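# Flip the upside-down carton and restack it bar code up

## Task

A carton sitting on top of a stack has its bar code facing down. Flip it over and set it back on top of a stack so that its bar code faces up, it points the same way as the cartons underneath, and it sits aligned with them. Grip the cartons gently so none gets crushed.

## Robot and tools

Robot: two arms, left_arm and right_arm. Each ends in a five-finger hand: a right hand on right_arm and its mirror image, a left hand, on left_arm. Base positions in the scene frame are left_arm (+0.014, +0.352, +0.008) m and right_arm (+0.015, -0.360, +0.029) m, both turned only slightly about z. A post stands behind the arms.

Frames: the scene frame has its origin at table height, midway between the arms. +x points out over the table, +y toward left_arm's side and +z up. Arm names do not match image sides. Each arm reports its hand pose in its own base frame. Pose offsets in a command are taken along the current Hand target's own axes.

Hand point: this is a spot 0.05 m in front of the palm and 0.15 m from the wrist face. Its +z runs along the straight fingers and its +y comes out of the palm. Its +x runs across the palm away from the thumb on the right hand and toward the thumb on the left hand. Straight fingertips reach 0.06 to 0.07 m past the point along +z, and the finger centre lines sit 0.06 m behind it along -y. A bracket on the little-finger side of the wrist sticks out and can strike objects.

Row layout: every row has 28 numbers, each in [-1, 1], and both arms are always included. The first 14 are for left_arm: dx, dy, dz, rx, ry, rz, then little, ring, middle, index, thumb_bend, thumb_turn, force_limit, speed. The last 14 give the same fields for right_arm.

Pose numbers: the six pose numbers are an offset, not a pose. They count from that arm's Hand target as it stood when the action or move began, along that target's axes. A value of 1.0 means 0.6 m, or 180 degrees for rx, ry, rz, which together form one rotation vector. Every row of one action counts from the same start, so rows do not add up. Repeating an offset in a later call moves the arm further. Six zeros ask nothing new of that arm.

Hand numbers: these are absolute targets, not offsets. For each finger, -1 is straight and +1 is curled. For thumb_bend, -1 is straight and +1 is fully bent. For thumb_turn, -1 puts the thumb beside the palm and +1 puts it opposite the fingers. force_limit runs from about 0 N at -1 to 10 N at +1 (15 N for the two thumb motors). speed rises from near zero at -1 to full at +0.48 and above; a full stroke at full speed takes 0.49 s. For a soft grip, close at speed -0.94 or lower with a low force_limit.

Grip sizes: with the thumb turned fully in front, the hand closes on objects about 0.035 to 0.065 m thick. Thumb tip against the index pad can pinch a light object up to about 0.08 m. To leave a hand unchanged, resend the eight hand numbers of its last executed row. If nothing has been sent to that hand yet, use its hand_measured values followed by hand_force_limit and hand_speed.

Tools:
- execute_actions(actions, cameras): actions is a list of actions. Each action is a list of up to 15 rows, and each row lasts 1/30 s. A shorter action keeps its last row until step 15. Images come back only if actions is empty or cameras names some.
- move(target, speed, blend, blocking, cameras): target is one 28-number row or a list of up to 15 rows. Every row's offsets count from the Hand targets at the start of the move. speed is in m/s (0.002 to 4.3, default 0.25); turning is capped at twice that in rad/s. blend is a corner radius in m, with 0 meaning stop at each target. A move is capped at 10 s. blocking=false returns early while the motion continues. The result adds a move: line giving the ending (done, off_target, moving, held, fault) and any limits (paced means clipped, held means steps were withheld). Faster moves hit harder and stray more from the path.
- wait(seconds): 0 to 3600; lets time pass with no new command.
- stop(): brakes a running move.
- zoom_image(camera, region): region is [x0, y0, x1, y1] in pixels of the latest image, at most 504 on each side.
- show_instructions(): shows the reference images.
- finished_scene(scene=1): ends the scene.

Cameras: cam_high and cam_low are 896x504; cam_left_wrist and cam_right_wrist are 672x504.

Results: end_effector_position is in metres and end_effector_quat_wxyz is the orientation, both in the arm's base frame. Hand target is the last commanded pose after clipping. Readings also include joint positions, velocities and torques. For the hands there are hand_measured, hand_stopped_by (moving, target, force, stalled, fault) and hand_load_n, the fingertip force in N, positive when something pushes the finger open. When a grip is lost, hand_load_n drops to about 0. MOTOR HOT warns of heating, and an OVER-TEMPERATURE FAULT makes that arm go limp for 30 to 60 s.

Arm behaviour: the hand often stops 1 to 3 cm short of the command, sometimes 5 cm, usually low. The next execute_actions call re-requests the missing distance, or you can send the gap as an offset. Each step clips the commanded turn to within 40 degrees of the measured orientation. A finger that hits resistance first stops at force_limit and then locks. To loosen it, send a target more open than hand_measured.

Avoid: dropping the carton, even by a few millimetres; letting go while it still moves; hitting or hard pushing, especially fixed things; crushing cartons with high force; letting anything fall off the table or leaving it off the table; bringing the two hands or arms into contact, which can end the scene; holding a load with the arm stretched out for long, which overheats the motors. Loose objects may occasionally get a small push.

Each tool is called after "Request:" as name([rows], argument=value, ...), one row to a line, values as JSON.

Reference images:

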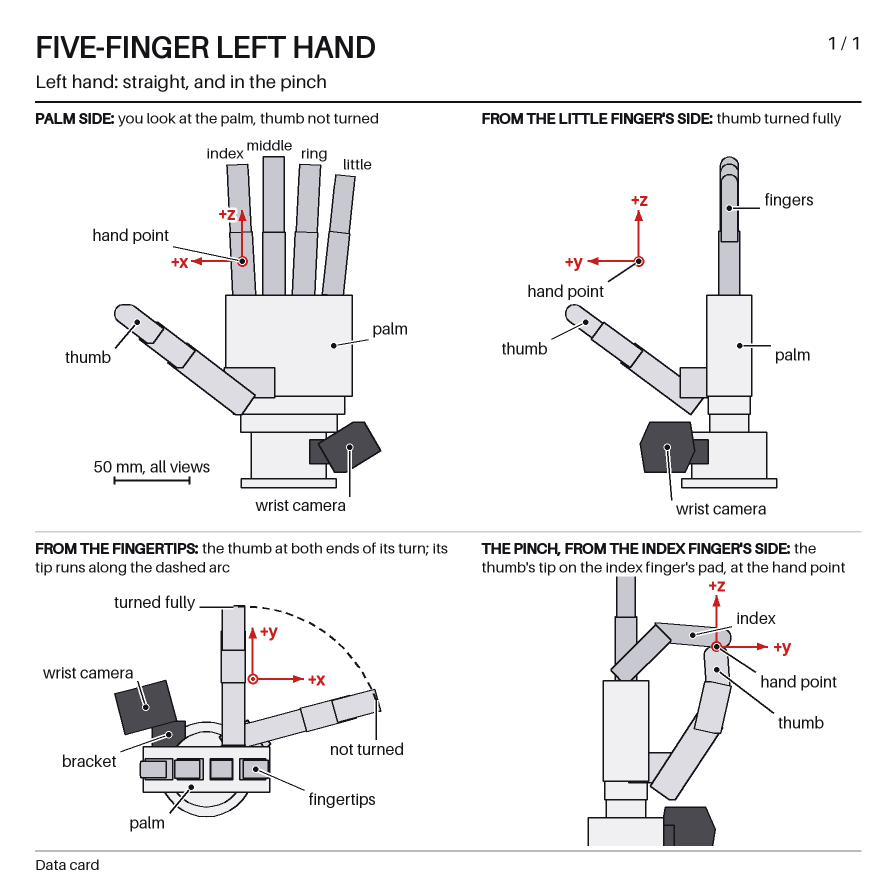

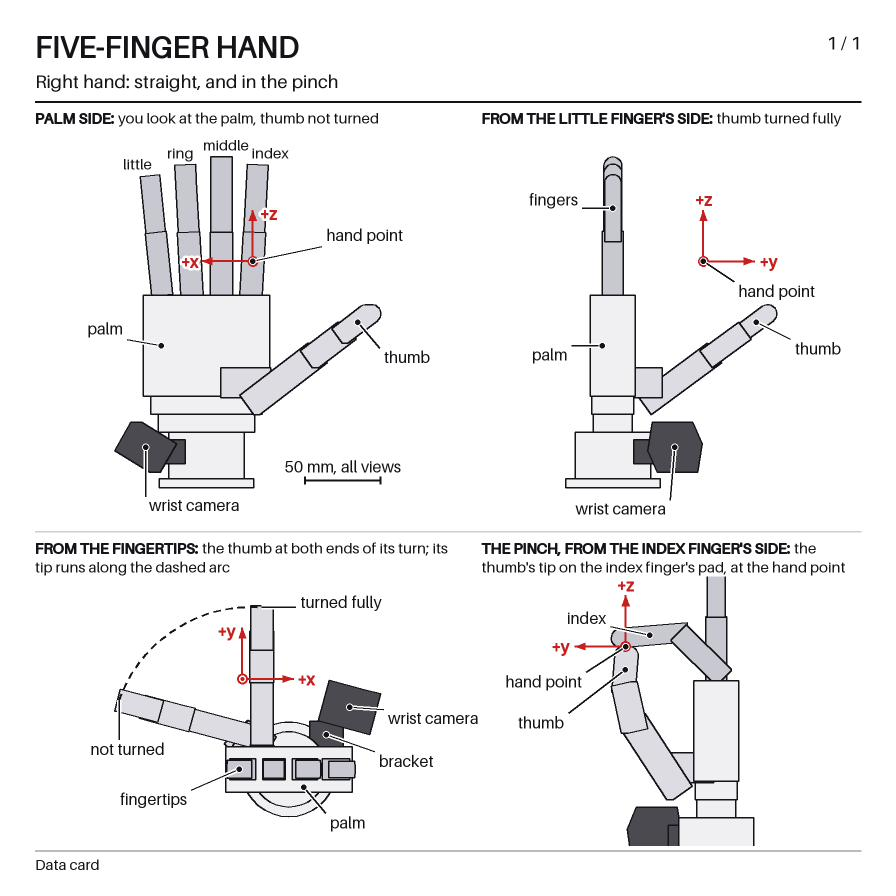

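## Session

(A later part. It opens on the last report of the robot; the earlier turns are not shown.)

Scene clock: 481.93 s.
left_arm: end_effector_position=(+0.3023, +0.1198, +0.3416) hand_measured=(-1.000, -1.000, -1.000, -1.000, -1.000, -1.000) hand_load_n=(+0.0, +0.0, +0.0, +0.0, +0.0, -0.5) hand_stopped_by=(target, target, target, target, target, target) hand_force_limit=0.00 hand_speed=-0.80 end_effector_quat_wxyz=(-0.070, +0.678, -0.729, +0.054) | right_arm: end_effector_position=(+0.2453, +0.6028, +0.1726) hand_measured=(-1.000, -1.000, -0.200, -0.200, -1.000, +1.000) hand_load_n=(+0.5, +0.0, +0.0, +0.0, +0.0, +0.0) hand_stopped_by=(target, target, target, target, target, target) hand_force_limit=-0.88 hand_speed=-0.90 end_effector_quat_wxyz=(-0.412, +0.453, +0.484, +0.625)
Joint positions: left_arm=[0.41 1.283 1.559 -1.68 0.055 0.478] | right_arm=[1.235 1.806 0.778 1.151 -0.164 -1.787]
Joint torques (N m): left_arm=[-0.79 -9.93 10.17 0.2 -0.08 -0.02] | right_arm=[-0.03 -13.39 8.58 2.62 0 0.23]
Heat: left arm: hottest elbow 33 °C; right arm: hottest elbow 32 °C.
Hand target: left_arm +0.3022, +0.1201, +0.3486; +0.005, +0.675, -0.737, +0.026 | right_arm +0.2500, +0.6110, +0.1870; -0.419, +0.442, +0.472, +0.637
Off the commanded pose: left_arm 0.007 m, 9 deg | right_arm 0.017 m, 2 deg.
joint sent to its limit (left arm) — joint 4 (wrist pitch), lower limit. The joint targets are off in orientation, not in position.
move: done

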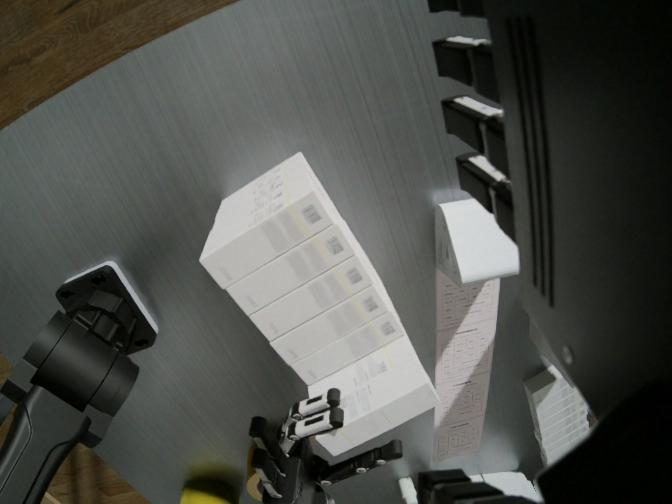

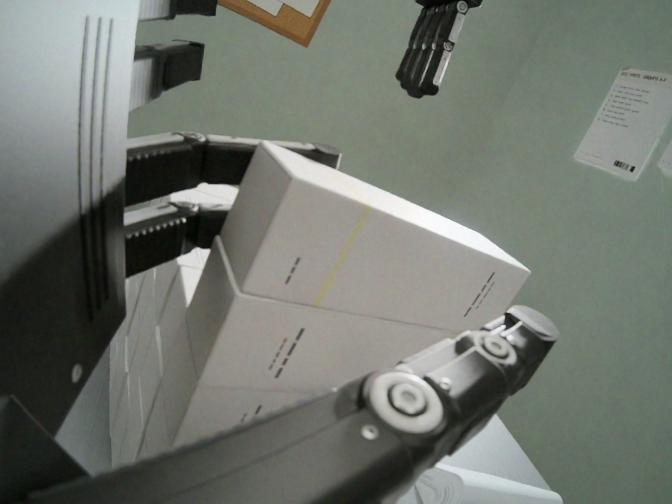

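Request:
move(target=[0,0,0,0,0,0,-1,-1,-1,-1,-1,-1,0,-0.8,0,0,0,0,0,0,-1,-1,-0.05,-0.05,-1,1,-0.9,-0.92], cameras=["cam_left_wrist","cam_right_wrist"])

Request:
zoom_image(camera="cam_right_wrist", region=[160, 110, 380, 310])

Request:
zoom_image(camera="cam_left_wrist", region=[270, 360, 420, 500])

Scene clock: 487.70 s.
left_arm: end_effector_position=(+0.3023, +0.1198, +0.3416) hand_measured=(-1.000, -1.000, -1.000, -1.000, -1.000, -1.000) hand_load_n=(+0.0, +0.0, +0.0, +0.0, +0.0, +0.0) hand_stopped_by=(target, target, target, target, target, target) hand_force_limit=0.00 hand_speed=-0.80 end_effector_quat_wxyz=(-0.070, +0.678, -0.729, +0.054) | right_arm: end_effector_position=(+0.2451, +0.6029, +0.1726) hand_measured=(-1.000, -1.000, -0.050, -0.050, -1.000, +1.000) hand_load_n=(+0.0, +0.0, +0.0, +0.0, +0.0, +0.5) hand_stopped_by=(target, target, target, target, target, target) hand_force_limit=-0.90 hand_speed=-0.92 end_effector_quat_wxyz=(-0.412, +0.453, +0.484, +0.625)
Joint positions: left_arm=[0.41 1.283 1.559 -1.68 0.055 0.478] | right_arm=[1.235 1.806 0.778 1.151 -0.165 -1.787]
Joint torques (N m): left_arm=[-0.73 -9.88 10.15 0.18 -0.08 -0.02] | right_arm=[0.15 -13.33 8.57 2.59 0.01 0.22]
Heat: left arm: hottest elbow 33 °C; right arm: hottest elbow 32 °C.
Hand target: left_arm +0.3022, +0.1201, +0.3486; +0.005, +0.675, -0.737, +0.026 | right_arm +0.2500, +0.6110, +0.1870; -0.419, +0.442, +0.472, +0.637
Off the commanded pose: left_arm 0.007 m, 9 deg | right_arm 0.017 m, 2 deg.
joint sent to its limit (left arm) — joint 4 (wrist pitch), lower limit. The joint targets are off in orientation, not in position.
move: done

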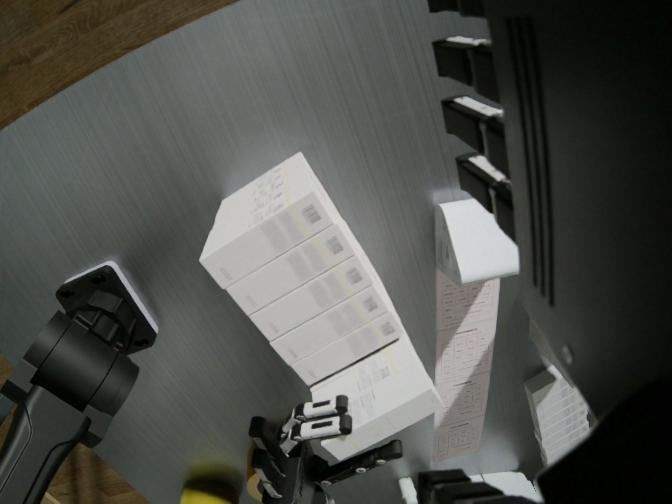

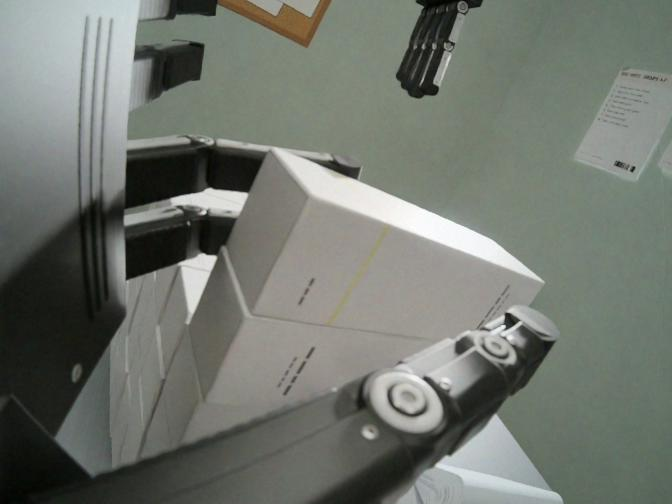

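Scaled by 2.291 from the camera's image (finer frame: 960x720).

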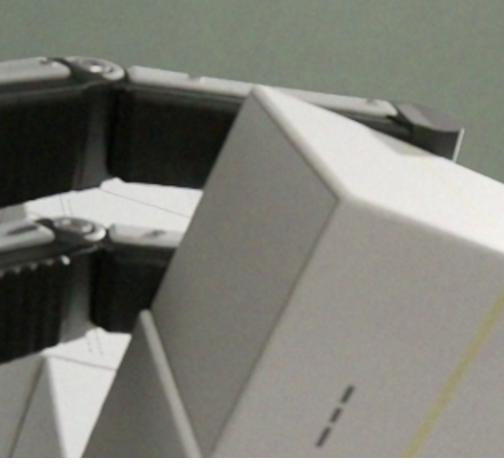

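Scaled by 3.360 from the camera's image (finer frame: 960x720).

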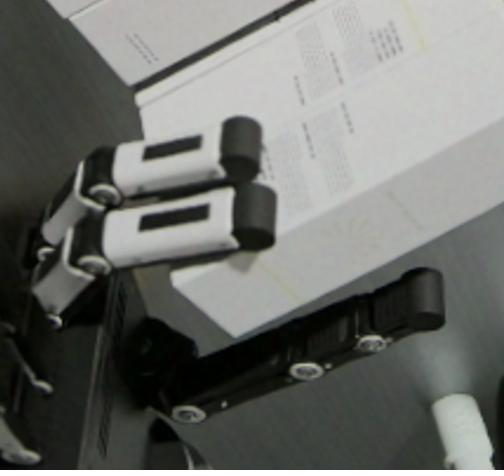

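Request:
move(target=[0,0,0,0,0,0,-1,-1,-1,-1,-1,-1,0,-0.8,0,0,0,0,0,0,-1,-1,-0.1,-0.1,-0.6,1,-0.9,-0.9], cameras=["cam_left_wrist","cam_right_wrist"])

Request:
zoom_image(camera="cam_left_wrist", region=[270, 340, 450, 500])

Scene clock: 504.73 s.
left_arm: end_effector_position=(+0.3023, +0.1198, +0.3416) hand_measured=(-1.000, -1.000, -1.000, -1.000, -1.000, -1.000) hand_load_n=(+0.0, +0.0, +0.0, +0.0, +0.0, +0.0) hand_stopped_by=(target, target, target, target, target, target) hand_force_limit=0.00 hand_speed=-0.80 end_effector_quat_wxyz=(-0.070, +0.678, -0.729, +0.054) | right_arm: end_effector_position=(+0.2451, +0.6029, +0.1724) hand_measured=(-1.000, -1.000, -0.100, -0.100, -0.600, +1.000) hand_load_n=(+0.0, +0.5, +0.0, +0.5, +0.0, +0.0) hand_stopped_by=(target, target, target, target, target, target) hand_force_limit=-0.90 hand_speed=-0.90 end_effector_quat_wxyz=(-0.412, +0.453, +0.484, +0.625)
Joint positions: left_arm=[0.41 1.283 1.559 -1.68 0.055 0.478] | right_arm=[1.235 1.806 0.778 1.151 -0.165 -1.786]
Joint torques (N m): left_arm=[-0.85 -9.93 10.18 0.2 -0.07 -0.02] | right_arm=[0.15 -13.27 8.55 2.58 0.03 0.22]
Heat: left arm: hottest elbow 33 °C; right arm: hottest elbow 32 °C.
Hand target: left_arm +0.3022, +0.1201, +0.3486; +0.005, +0.675, -0.737, +0.026 | right_arm +0.2500, +0.6110, +0.1869; -0.419, +0.442, +0.472, +0.637
Off the commanded pose: left_arm 0.007 m, 9 deg | right_arm 0.017 m, 2 deg.
joint sent to its limit (left arm) — joint 4 (wrist pitch), lower limit. The joint targets are off in orientation, not in position.
move: done

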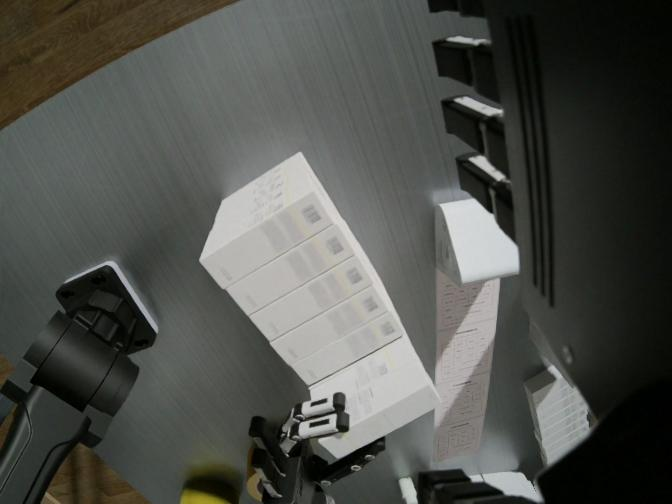

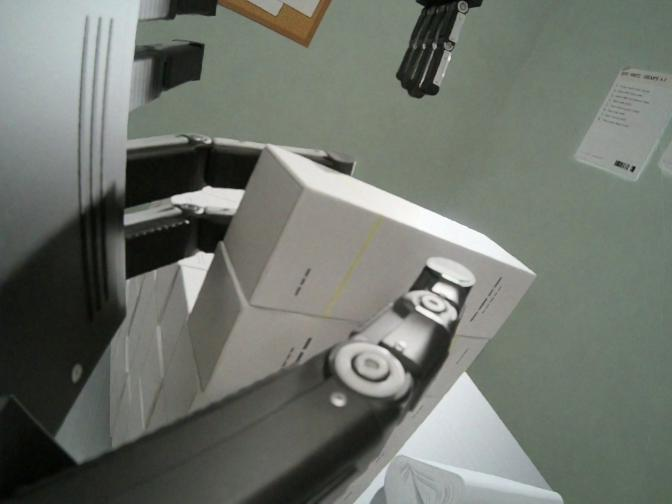

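Scaled by 2.800 from the camera's image (finer frame: 960x720).

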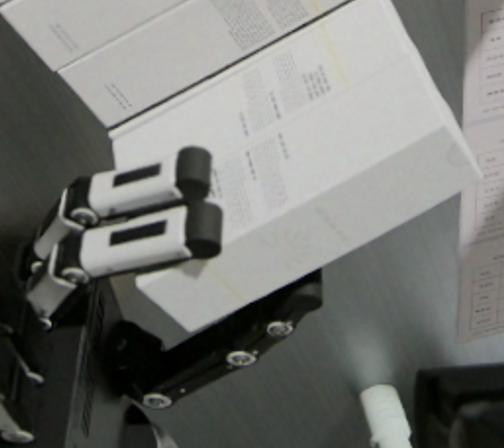

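Request:
move(target=[0,0,0,0,0,0,-1,-1,-1,-1,-1,-1,0,-0.8,0,0,0,0,0,0,-1,-1,-0.22,-0.22,-0.5,1,-0.88,-0.9], cameras=["cam_left_wrist","cam_right_wrist"])

Request:
zoom_image(camera="cam_left_wrist", region=[270, 340, 450, 500])

Request:
zoom_image(camera="cam_right_wrist", region=[160, 110, 480, 350])

Scene clock: 509.30 s.
left_arm: end_effector_position=(+0.3023, +0.1198, +0.3416) hand_measured=(-1.000, -1.000, -1.000, -1.000, -1.000, -1.000) hand_load_n=(+0.0, +0.0, +0.0, +0.0, +0.0, +0.0) hand_stopped_by=(target, target, target, target, target, target) hand_force_limit=0.00 hand_speed=-0.80 end_effector_quat_wxyz=(-0.070, +0.678, -0.729, +0.054) | right_arm: end_effector_position=(+0.2451, +0.6029, +0.1724) hand_measured=(-1.000, -1.000, -0.220, -0.220, -0.500, +1.000) hand_load_n=(+0.0, +0.0, +0.0, +0.0, +0.0, +0.0) hand_stopped_by=(target, target, target, target, target, target) hand_force_limit=-0.88 hand_speed=-0.90 end_effector_quat_wxyz=(-0.412, +0.453, +0.484, +0.625)
Joint positions: left_arm=[0.41 1.283 1.559 -1.68 0.055 0.478] | right_arm=[1.235 1.806 0.778 1.151 -0.165 -1.786]
Joint torques (N m): left_arm=[-0.79 -9.82 10.15 0.2 -0.07 -0.02] | right_arm=[0.21 -13.22 8.59 2.58 0.03 0.22]
Heat: left arm: hottest elbow 33 °C; right arm: hottest elbow 32 °C.
Hand target: left_arm +0.3022, +0.1201, +0.3486; +0.005, +0.675, -0.737, +0.026 | right_arm +0.2500, +0.6110, +0.1869; -0.419, +0.442, +0.472, +0.637
Off the commanded pose: left_arm 0.007 m, 9 deg | right_arm 0.017 m, 2 deg.
joint sent to its limit (left arm) — joint 4 (wrist pitch), lower limit. The joint targets are off in orientation, not in position.
move: done

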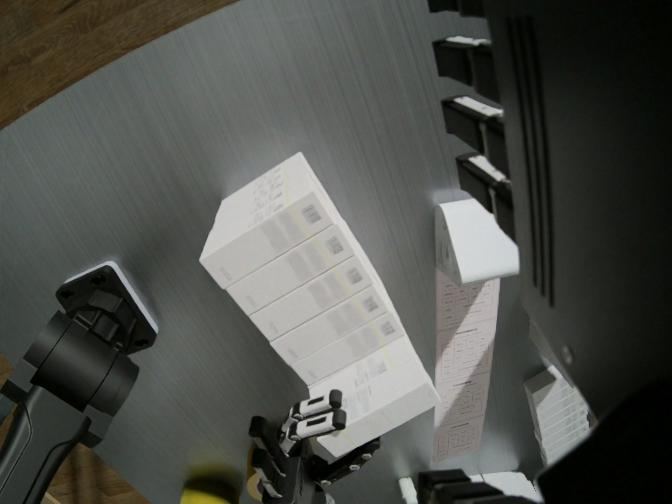

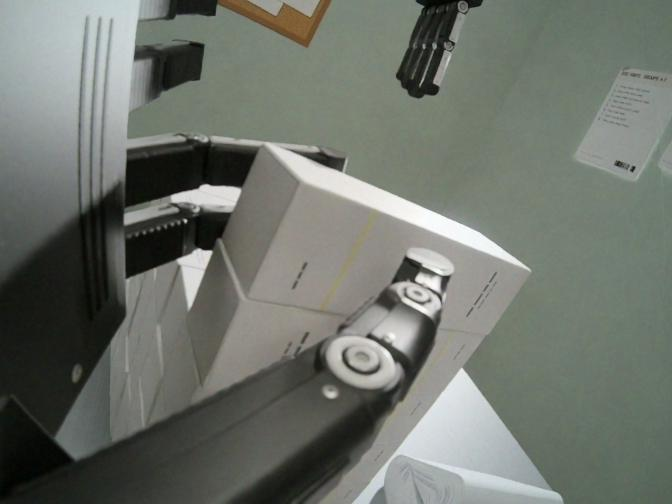

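Scaled by 2.800 from the camera's image (finer frame: 960x720).

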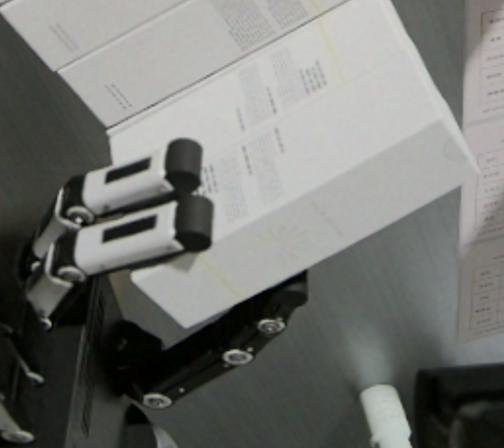

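Scaled by 1.575 from the camera's image (finer frame: 960x720).

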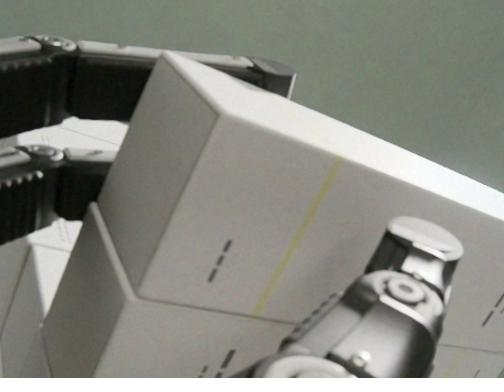

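Request:
move(target=[0,0,0,0,0,0,-1,-1,-1,-1,-1,-1,0,-0.8,0,0,0,0,0,0,-1,-1,-0.22,-0.22,-0.3,1,-0.88,-0.92], cameras=["cam_left_wrist","cam_right_wrist"])

Request:
zoom_image(camera="cam_left_wrist", region=[270, 340, 450, 500])

Request:
zoom_image(camera="cam_right_wrist", region=[160, 110, 480, 350])

Scene clock: 513.87 s.
left_arm: end_effector_position=(+0.3023, +0.1198, +0.3416) hand_measured=(-1.000, -1.000, -1.000, -1.000, -1.000, -1.000) hand_load_n=(+0.0, +0.0, +0.0, +0.0, +0.0, +0.0) hand_stopped_by=(target, target, target, target, target, target) hand_force_limit=0.00 hand_speed=-0.80 end_effector_quat_wxyz=(-0.070, +0.678, -0.729, +0.054) | right_arm: end_effector_position=(+0.2451, +0.6029, +0.1724) hand_measured=(-1.000, -1.000, -0.220, -0.220, -0.300, +1.000) hand_load_n=(+0.0, +0.0, +0.0, +0.0, +0.0, +0.5) hand_stopped_by=(target, target, target, target, target, target) hand_force_limit=-0.88 hand_speed=-0.92 end_effector_quat_wxyz=(-0.412, +0.453, +0.484, +0.625)
Joint positions: left_arm=[0.41 1.283 1.559 -1.68 0.055 0.478] | right_arm=[1.235 1.806 0.778 1.151 -0.165 -1.786]
Joint torques (N m): left_arm=[-0.85 -9.88 10.18 0.21 -0.07 -0.03] | right_arm=[0.15 -13.33 8.58 2.55 0.02 0.23]
Heat: left arm: hottest elbow 33 °C; right arm: hottest elbow 32 °C.
Hand target: left_arm +0.3022, +0.1201, +0.3486; +0.005, +0.675, -0.737, +0.026 | right_arm +0.2500, +0.6110, +0.1869; -0.419, +0.442, +0.472, +0.637
Off the commanded pose: left_arm 0.007 m, 9 deg | right_arm 0.017 m, 2 deg.
joint sent to its limit (left arm) — joint 4 (wrist pitch), lower limit. The joint targets are off in orientation, not in position.
move: done

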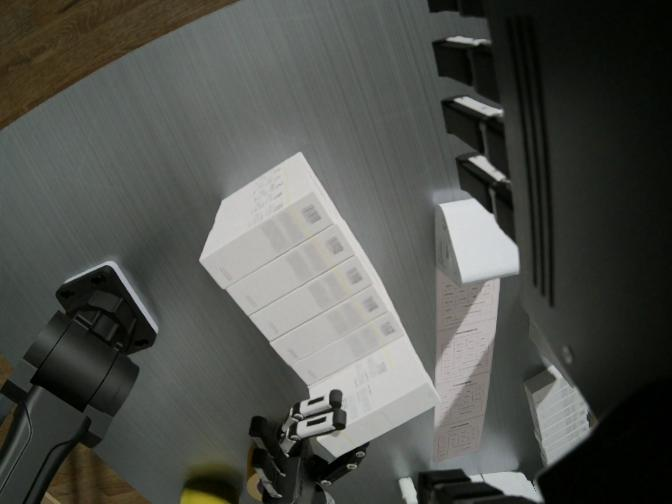

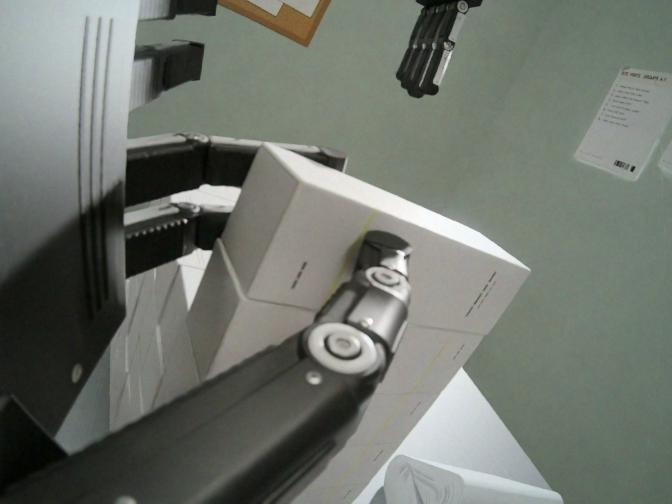

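Scaled by 2.800 from the camera's image (finer frame: 960x720).

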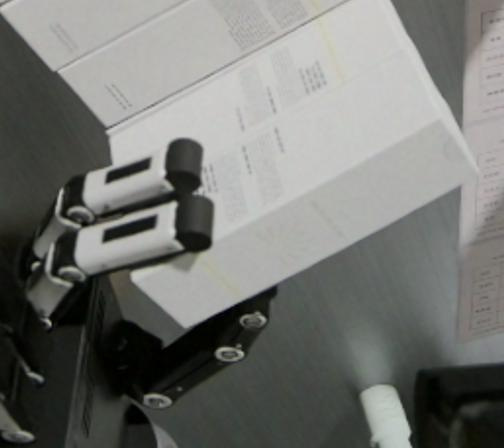

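Scaled by 1.575 from the camera's image (finer frame: 960x720).

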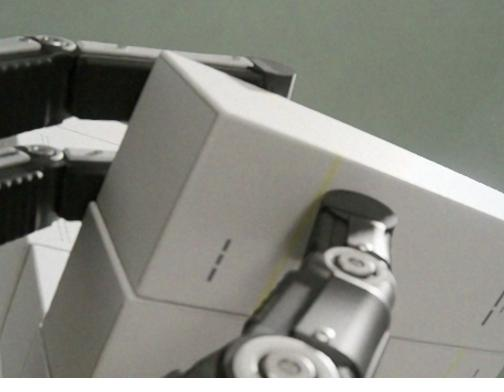

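Request:
move(target=[0,0,0,0,0,0,-1,-1,-1,-1,-1,-1,0,-0.8,0,0,0,0,0,0,-1,-1,-0.22,-0.22,-0.1,1,-0.86,-0.94], cameras=["cam_left_wrist","cam_right_wrist"])

Request:
zoom_image(camera="cam_left_wrist", region=[270, 340, 450, 500])

Request:
zoom_image(camera="cam_right_wrist", region=[160, 110, 480, 350])

Scene clock: 520.83 s.
left_arm: end_effector_position=(+0.3023, +0.1198, +0.3416) hand_measured=(-1.000, -1.000, -1.000, -1.000, -1.000, -1.000) hand_load_n=(+0.0, +0.0, +0.0, +0.0, +0.0, +0.0) hand_stopped_by=(target, target, target, target, target, target) hand_force_limit=0.00 hand_speed=-0.80 end_effector_quat_wxyz=(-0.070, +0.678, -0.729, +0.054) | right_arm: end_effector_position=(+0.2451, +0.6029, +0.1724) hand_measured=(-1.000, -1.000, -0.220, -0.220, -0.210, +1.000) hand_load_n=(+0.0, +0.0, +0.0, +0.0, +1.0, +0.5) hand_stopped_by=(target, target, target, target, force, target) hand_force_limit=-0.86 hand_speed=-0.94 end_effector_quat_wxyz=(-0.412, +0.453, +0.484, +0.625)
Joint positions: left_arm=[0.41 1.283 1.559 -1.68 0.055 0.478] | right_arm=[1.235 1.806 0.778 1.151 -0.165 -1.786]
Joint torques (N m): left_arm=[-0.79 -9.88 10.18 0.2 -0.07 -0.03] | right_arm=[0.15 -13.33 8.57 2.59 0.01 0.23]
Heat: left arm: hottest elbow 33 °C; right arm: hottest elbow 32 °C.
Hand target: left_arm +0.3022, +0.1201, +0.3486; +0.005, +0.675, -0.737, +0.026 | right_arm +0.2500, +0.6110, +0.1869; -0.419, +0.442, +0.472, +0.637
Off the commanded pose: left_arm 0.007 m, 9 deg | right_arm 0.017 m, 2 deg.
joint sent to its limit (left arm) — joint 4 (wrist pitch), lower limit. The joint targets are off in orientation, not in position.
move: done

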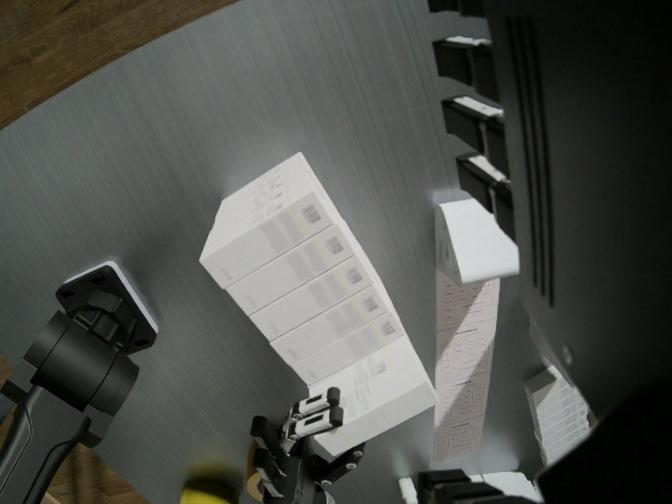

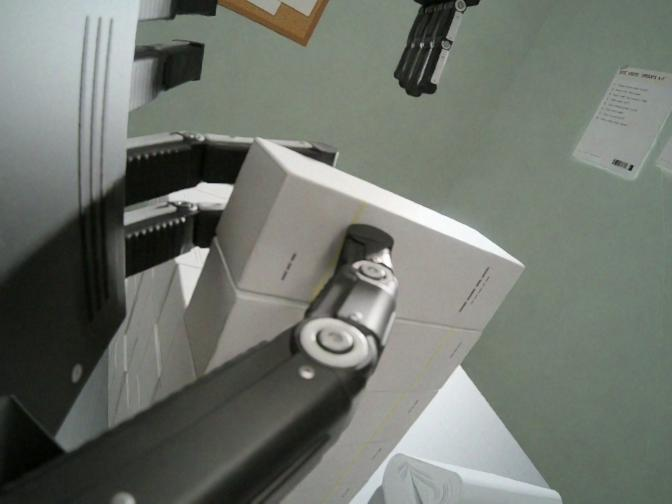

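Scaled by 2.800 from the camera's image (finer frame: 960x720).

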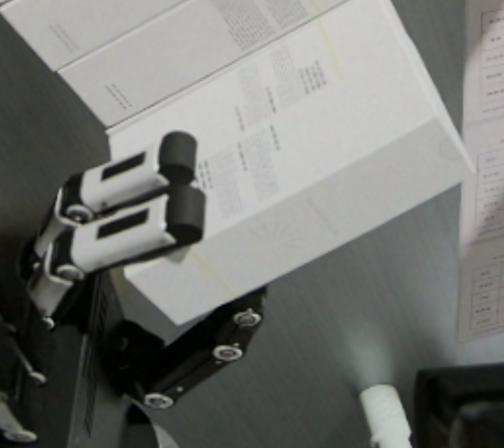

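Scaled by 1.575 from the camera's image (finer frame: 960x720).

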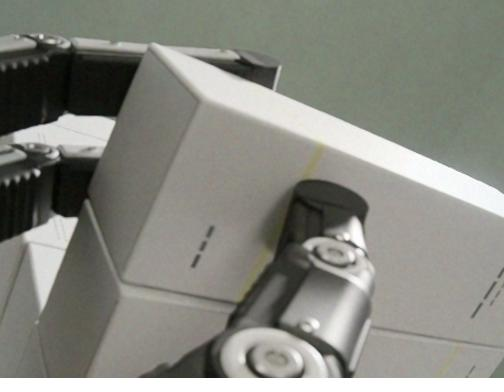

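Request:
move(target=[0,0,0,0,0,0,-1,-1,-1,-1,-1,-1,0,-0.8,0,0,0,0,0,0,-1,-1,-0.22,-0.22,0.0,1,-0.7,-0.94], cameras=["cam_left_wrist","cam_right_wrist"])

Scene clock: 524.13 s.
left_arm: end_effector_position=(+0.3023, +0.1198, +0.3416) hand_measured=(-1.000, -1.000, -1.000, -1.000, -1.000, -1.000) hand_load_n=(+0.0, +0.0, +0.0, +0.0, -0.5, +0.0) hand_stopped_by=(target, target, target, target, target, target) hand_force_limit=0.00 hand_speed=-0.80 end_effector_quat_wxyz=(-0.070, +0.678, -0.729, +0.054) | right_arm: end_effector_position=(+0.2451, +0.6029, +0.1724) hand_measured=(-1.000, -1.000, -0.220, -0.220, -0.166, +1.000) hand_load_n=(+0.0, +0.0, +0.5, +0.5, +2.5, +0.0) hand_stopped_by=(target, target, target, target, force, target) hand_force_limit=-0.70 hand_speed=-0.94 end_effector_quat_wxyz=(-0.412, +0.453, +0.484, +0.625)
Joint positions: left_arm=[0.41 1.283 1.559 -1.68 0.055 0.478] | right_arm=[1.235 1.806 0.778 1.151 -0.165 -1.786]
Joint torques (N m): left_arm=[-0.91 -9.93 10.19 0.2 -0.08 -0.02] | right_arm=[0.15 -13.39 8.57 2.58 0.02 0.23]
Heat: left arm: hottest elbow 33 °C; right arm: hottest elbow 32 °C.
Hand target: left_arm +0.3022, +0.1201, +0.3486; +0.005, +0.675, -0.737, +0.026 | right_arm +0.2500, +0.6110, +0.1869; -0.419, +0.442, +0.472, +0.637
Off the commanded pose: left_arm 0.007 m, 9 deg | right_arm 0.017 m, 2 deg.
joint sent to its limit (left arm) — joint 4 (wrist pitch), lower limit. The joint targets are off in orientation, not in position.
move: done

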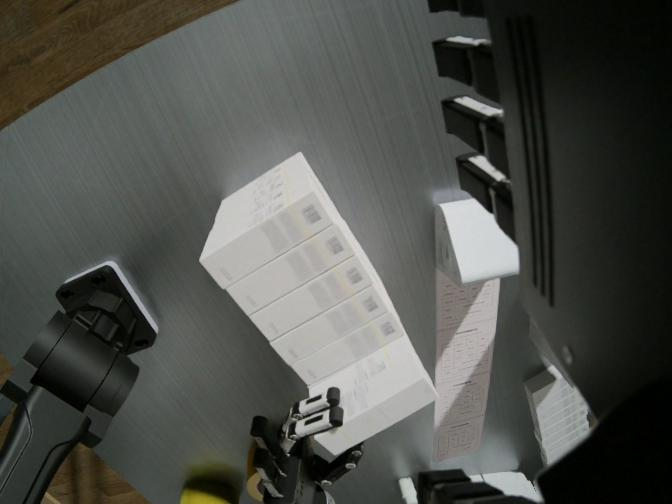

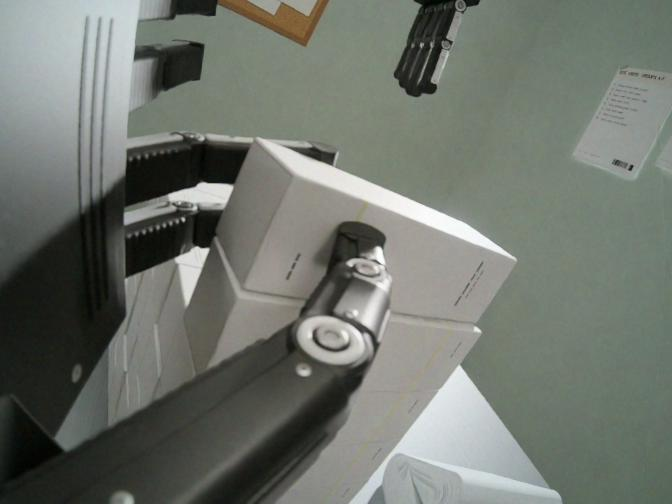

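Request:
move(target=[0,0,0,0,0,0,-1,-1,-1,-1,-1,-1,0,-0.8,0.048,0.0115,0.0081,0,0,0,-1,-1,-0.22,-0.22,0.0,1,-0.7,-0.94], cameras=["cam_high","cam_left_wrist","cam_right_wrist"], speed=0.06)

Request:
zoom_image(camera="cam_left_wrist", region=[250, 340, 450, 504])

Request:
zoom_image(camera="cam_high", region=[520, 200, 660, 360])

Scene clock: 528.87 s.
left_arm: end_effector_position=(+0.3023, +0.1198, +0.3416) hand_measured=(-1.000, -1.000, -1.000, -1.000, -1.000, -1.000) hand_load_n=(+0.0, +0.0, +0.0, +0.0, +0.0, +0.0) hand_stopped_by=(target, target, target, target, target, target) hand_force_limit=0.00 hand_speed=-0.80 end_effector_quat_wxyz=(-0.070, +0.678, -0.729, +0.054) | right_arm: end_effector_position=(+0.2453, +0.6033, +0.1948) hand_measured=(-1.000, -1.000, -0.220, -0.220, -0.166, +1.000) hand_load_n=(+0.0, +0.0, +0.0, +0.0, +0.0, +0.0) hand_stopped_by=(target, target, target, target, force, target) hand_force_limit=-0.70 hand_speed=-0.94 end_effector_quat_wxyz=(-0.413, +0.452, +0.483, +0.626)
Joint positions: left_arm=[0.41 1.283 1.559 -1.68 0.055 0.478] | right_arm=[1.235 1.75 0.786 1.092 -0.165 -1.785]
Joint torques (N m): left_arm=[-0.91 -9.82 10.18 0.2 -0.07 -0.02] | right_arm=[0.15 -14.97 9.21 1.46 0.03 0.21]
Heat: left arm: hottest elbow 33 °C; right arm: hottest elbow 32 °C.
Hand target: left_arm +0.3022, +0.1201, +0.3486; +0.005, +0.675, -0.737, +0.026 | right_arm +0.2500, +0.6109, +0.2167; -0.419, +0.443, +0.472, +0.637
Off the commanded pose: left_arm 0.007 m, 9 deg | right_arm 0.024 m, 2 deg.
joint sent to its limit (left arm) — joint 4 (wrist pitch), lower limit. The joint targets are off in orientation, not in position.
move: off_target (right_arm)

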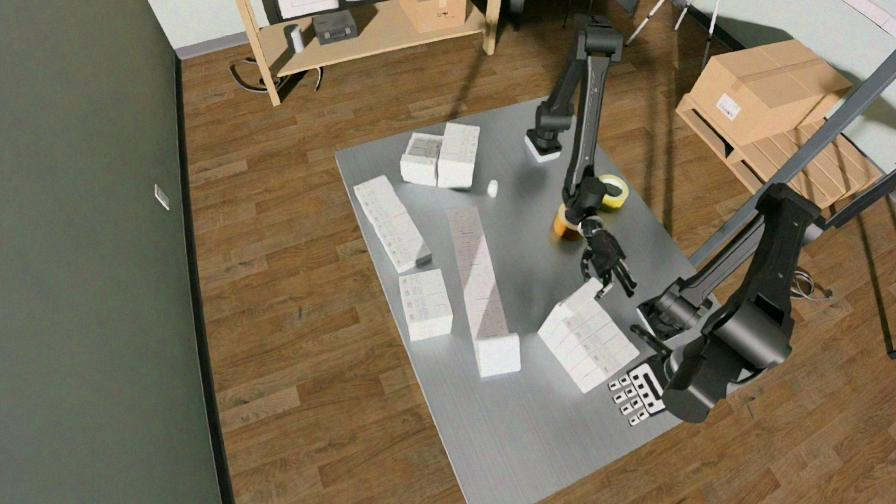

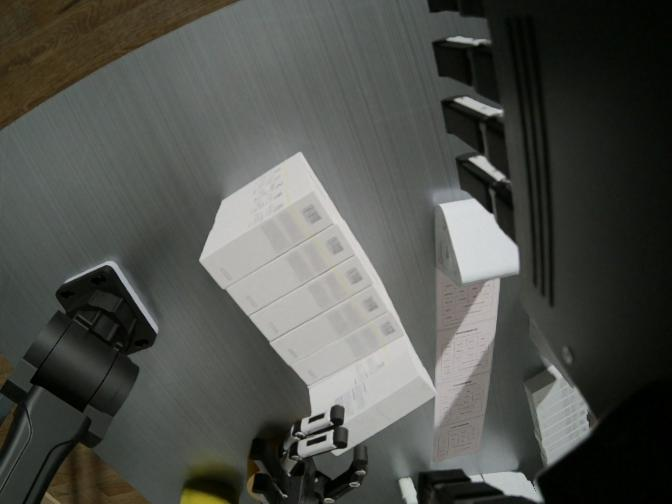

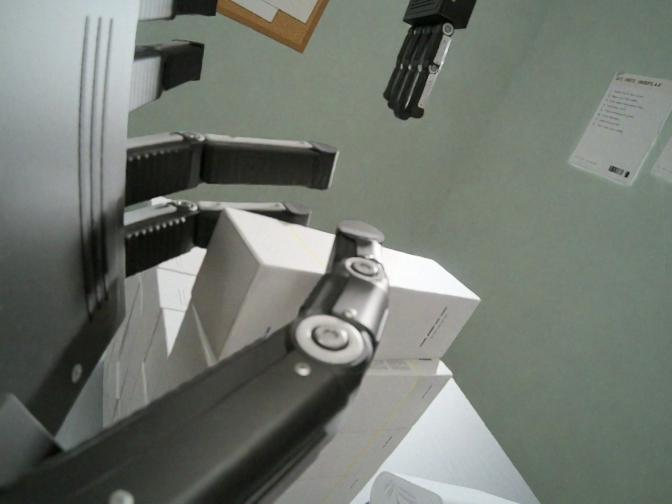

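Scaled by 2.520 from the camera's image (finer frame: 960x720).

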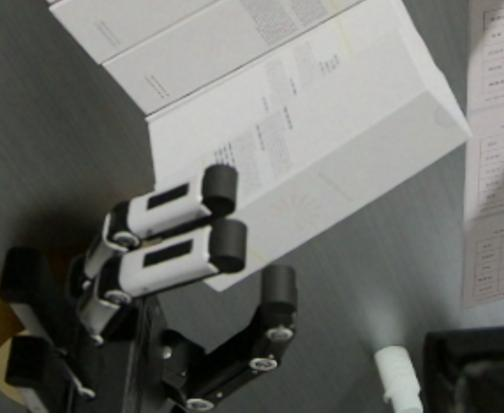

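Scaled by 3.150 from the camera's image (finer frame: 1280x720).

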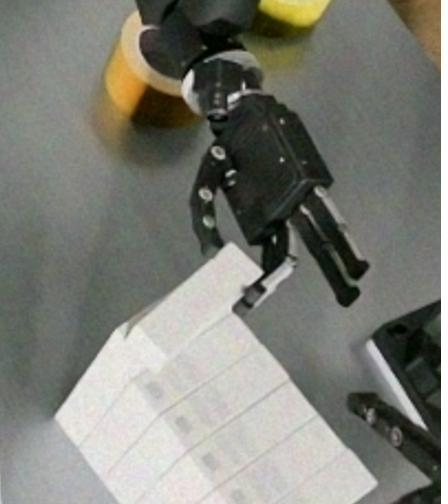

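Request:
move(target=[0,0,0,0,0,0,-1,-1,-1,-1,-1,-1,0,-0.8,0,0,0,0,0,0,-1,-1,-0.6,-0.6,-0.7,1,-0.7,-0.6], cameras=["cam_high","cam_left_wrist","cam_right_wrist"], speed=0.06)

Request:
zoom_image(camera="cam_left_wrist", region=[250, 340, 450, 504])

Request:
zoom_image(camera="cam_right_wrist", region=[120, 150, 520, 430])

Scene clock: 540.80 s.
left_arm: end_effector_position=(+0.3023, +0.1198, +0.3416) hand_measured=(-1.000, -1.000, -1.000, -1.000, -1.000, -1.000) hand_load_n=(+0.0, +0.5, +0.0, +0.0, +0.0, +0.0) hand_stopped_by=(target, target, target, target, target, target) hand_force_limit=0.00 hand_speed=-0.80 end_effector_quat_wxyz=(-0.070, +0.678, -0.729, +0.054) | right_arm: end_effector_position=(+0.2453, +0.6033, +0.1948) hand_measured=(-1.000, -1.000, -0.600, -0.600, -0.700, +1.000) hand_load_n=(+0.0, +0.0, +0.0, +0.5, +0.0, +0.5) hand_stopped_by=(target, target, target, target, target, target) hand_force_limit=-0.70 hand_speed=-0.60 end_effector_quat_wxyz=(-0.413, +0.452, +0.483, +0.626)
Joint positions: left_arm=[0.41 1.283 1.559 -1.68 0.055 0.478] | right_arm=[1.235 1.75 0.786 1.092 -0.165 -1.785]
Joint torques (N m): left_arm=[-0.79 -9.93 10.17 0.17 -0.08 -0.02] | right_arm=[0.15 -14.97 9.21 1.43 0.03 0.21]
Heat: left arm: hottest elbow 33 °C; right arm: hottest elbow 33 °C.
Hand target: left_arm +0.3022, +0.1201, +0.3486; +0.005, +0.675, -0.737, +0.026 | right_arm +0.2500, +0.6109, +0.2167; -0.419, +0.443, +0.472, +0.637
Off the commanded pose: left_arm 0.007 m, 9 deg | right_arm 0.024 m, 2 deg.
joint sent to its limit (left arm) — joint 4 (wrist pitch), lower limit. The joint targets are off in orientation, not in position.
move: done

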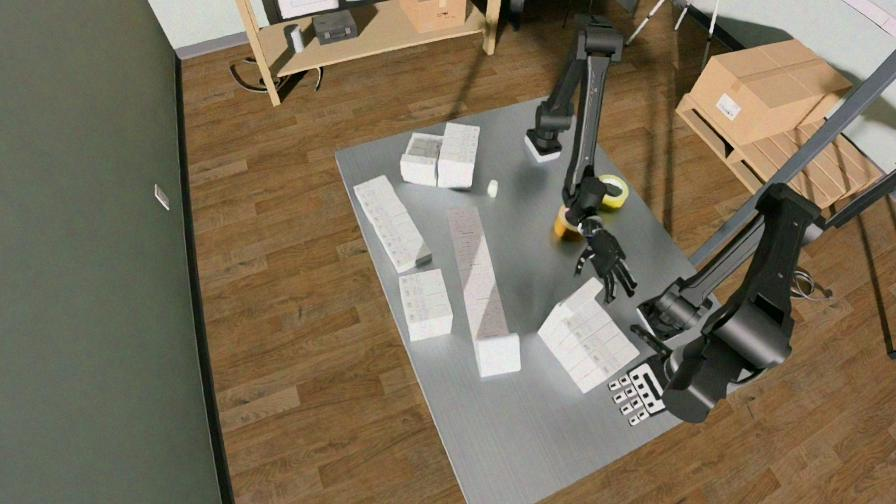

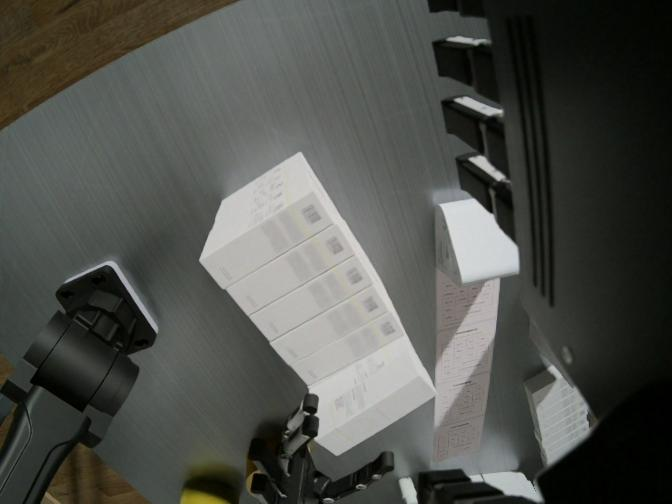

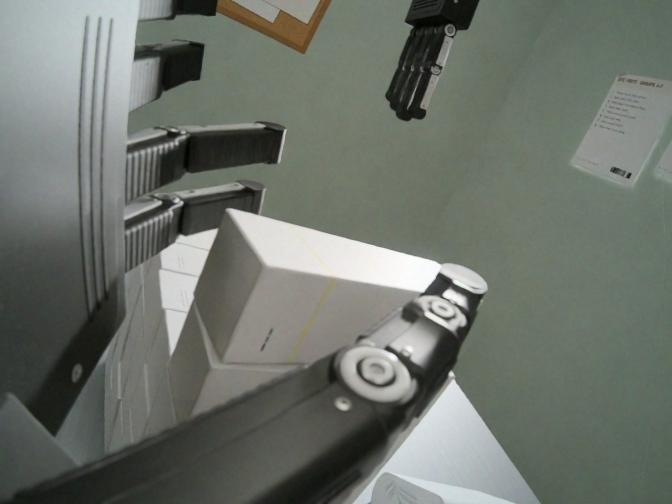

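Scaled by 2.520 from the camera's image (finer frame: 960x720).

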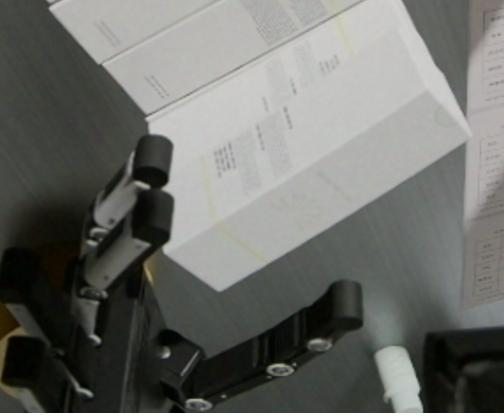

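Scaled by 1.260 from the camera's image (finer frame: 960x720).

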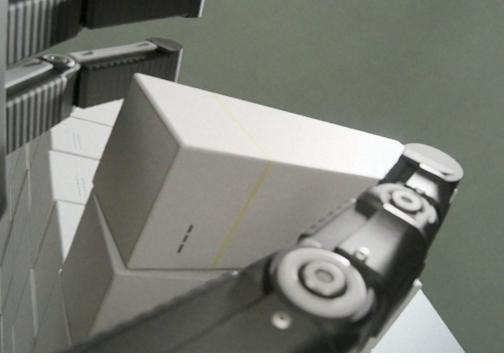

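Request:
move(target=[0,0,0,0,0,0,-1,-1,-1,-1,-1,-1,0,-0.8,-0.0482,-0.004,-0.0172,0,0,0,-1,-1,-0.6,-0.6,-0.7,1,-0.7,-0.6], cameras=["cam_left_wrist","cam_right_wrist"], speed=0.05)

Request:
zoom_image(camera="cam_left_wrist", region=[250, 340, 450, 504])

Request:
zoom_image(camera="cam_right_wrist", region=[120, 100, 520, 400])

Scene clock: 573.07 s.
left_arm: end_effector_position=(+0.3023, +0.1198, +0.3416) hand_measured=(-1.000, -1.000, -1.000, -1.000, -1.000, -1.000) hand_load_n=(+0.0, +0.5, +0.0, +0.0, +0.0, +0.0) hand_stopped_by=(target, target, target, target, target, target) hand_force_limit=0.00 hand_speed=-0.80 end_effector_quat_wxyz=(-0.070, +0.678, -0.729, +0.054) | right_arm: end_effector_position=(+0.2488, +0.6038, +0.1809) hand_measured=(-1.000, -1.000, -0.600, -0.600, -0.700, +1.000) hand_load_n=(+0.0, +0.0, +0.0, +0.0, +0.0, +0.5) hand_stopped_by=(target, target, target, target, target, target) hand_force_limit=-0.70 hand_speed=-0.60 end_effector_quat_wxyz=(-0.415, +0.447, +0.481, +0.630)
Joint positions: left_arm=[0.41 1.283 1.559 -1.68 0.055 0.478] | right_arm=[1.227 1.801 0.786 1.156 -0.175 -1.785]
Joint torques (N m): left_arm=[-0.85 -9.88 10.17 0.18 -0.08 -0.02] | right_arm=[-0.09 -13.51 6.87 2.56 -0.02 0.24]
Heat: left arm: hottest elbow 33 °C; right arm: hottest elbow 34 °C.
Hand target: left_arm +0.3022, +0.1201, +0.3486; +0.005, +0.675, -0.737, +0.026 | right_arm +0.2533, +0.6047, +0.1868; -0.419, +0.442, +0.472, +0.637
Off the commanded pose: left_arm 0.007 m, 9 deg | right_arm 0.008 m, 1 deg.
joint sent to its limit (left arm) — joint 4 (wrist pitch), lower limit. The joint targets are off in orientation, not in position.
move: done

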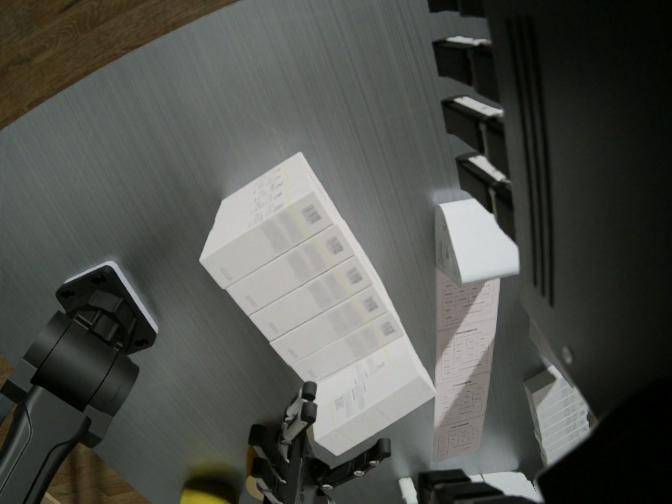

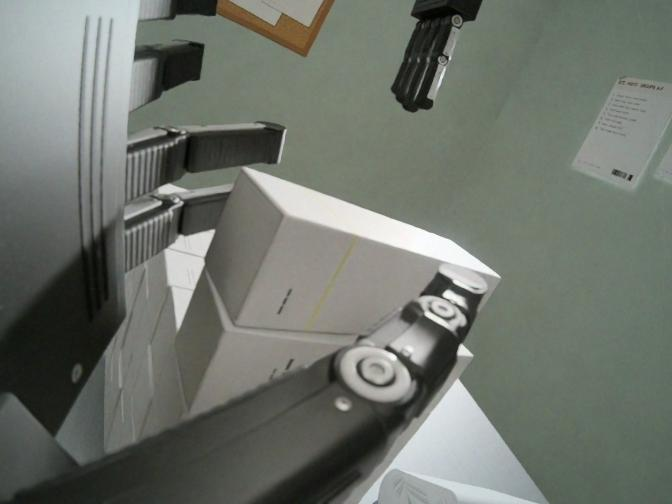

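Scaled by 2.520 from the camera's image (finer frame: 960x720).

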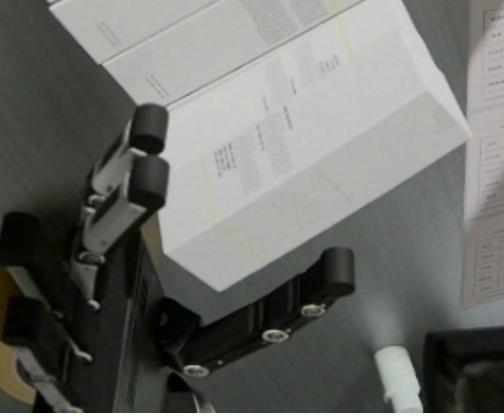

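Scaled by 1.260 from the camera's image (finer frame: 960x720).

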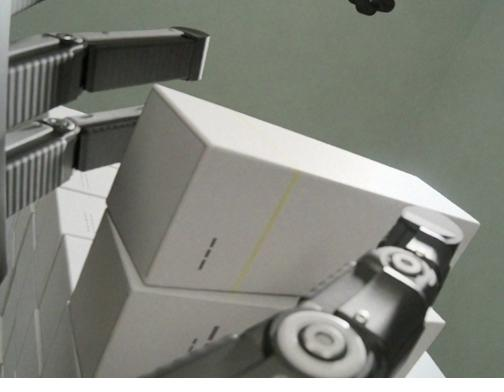

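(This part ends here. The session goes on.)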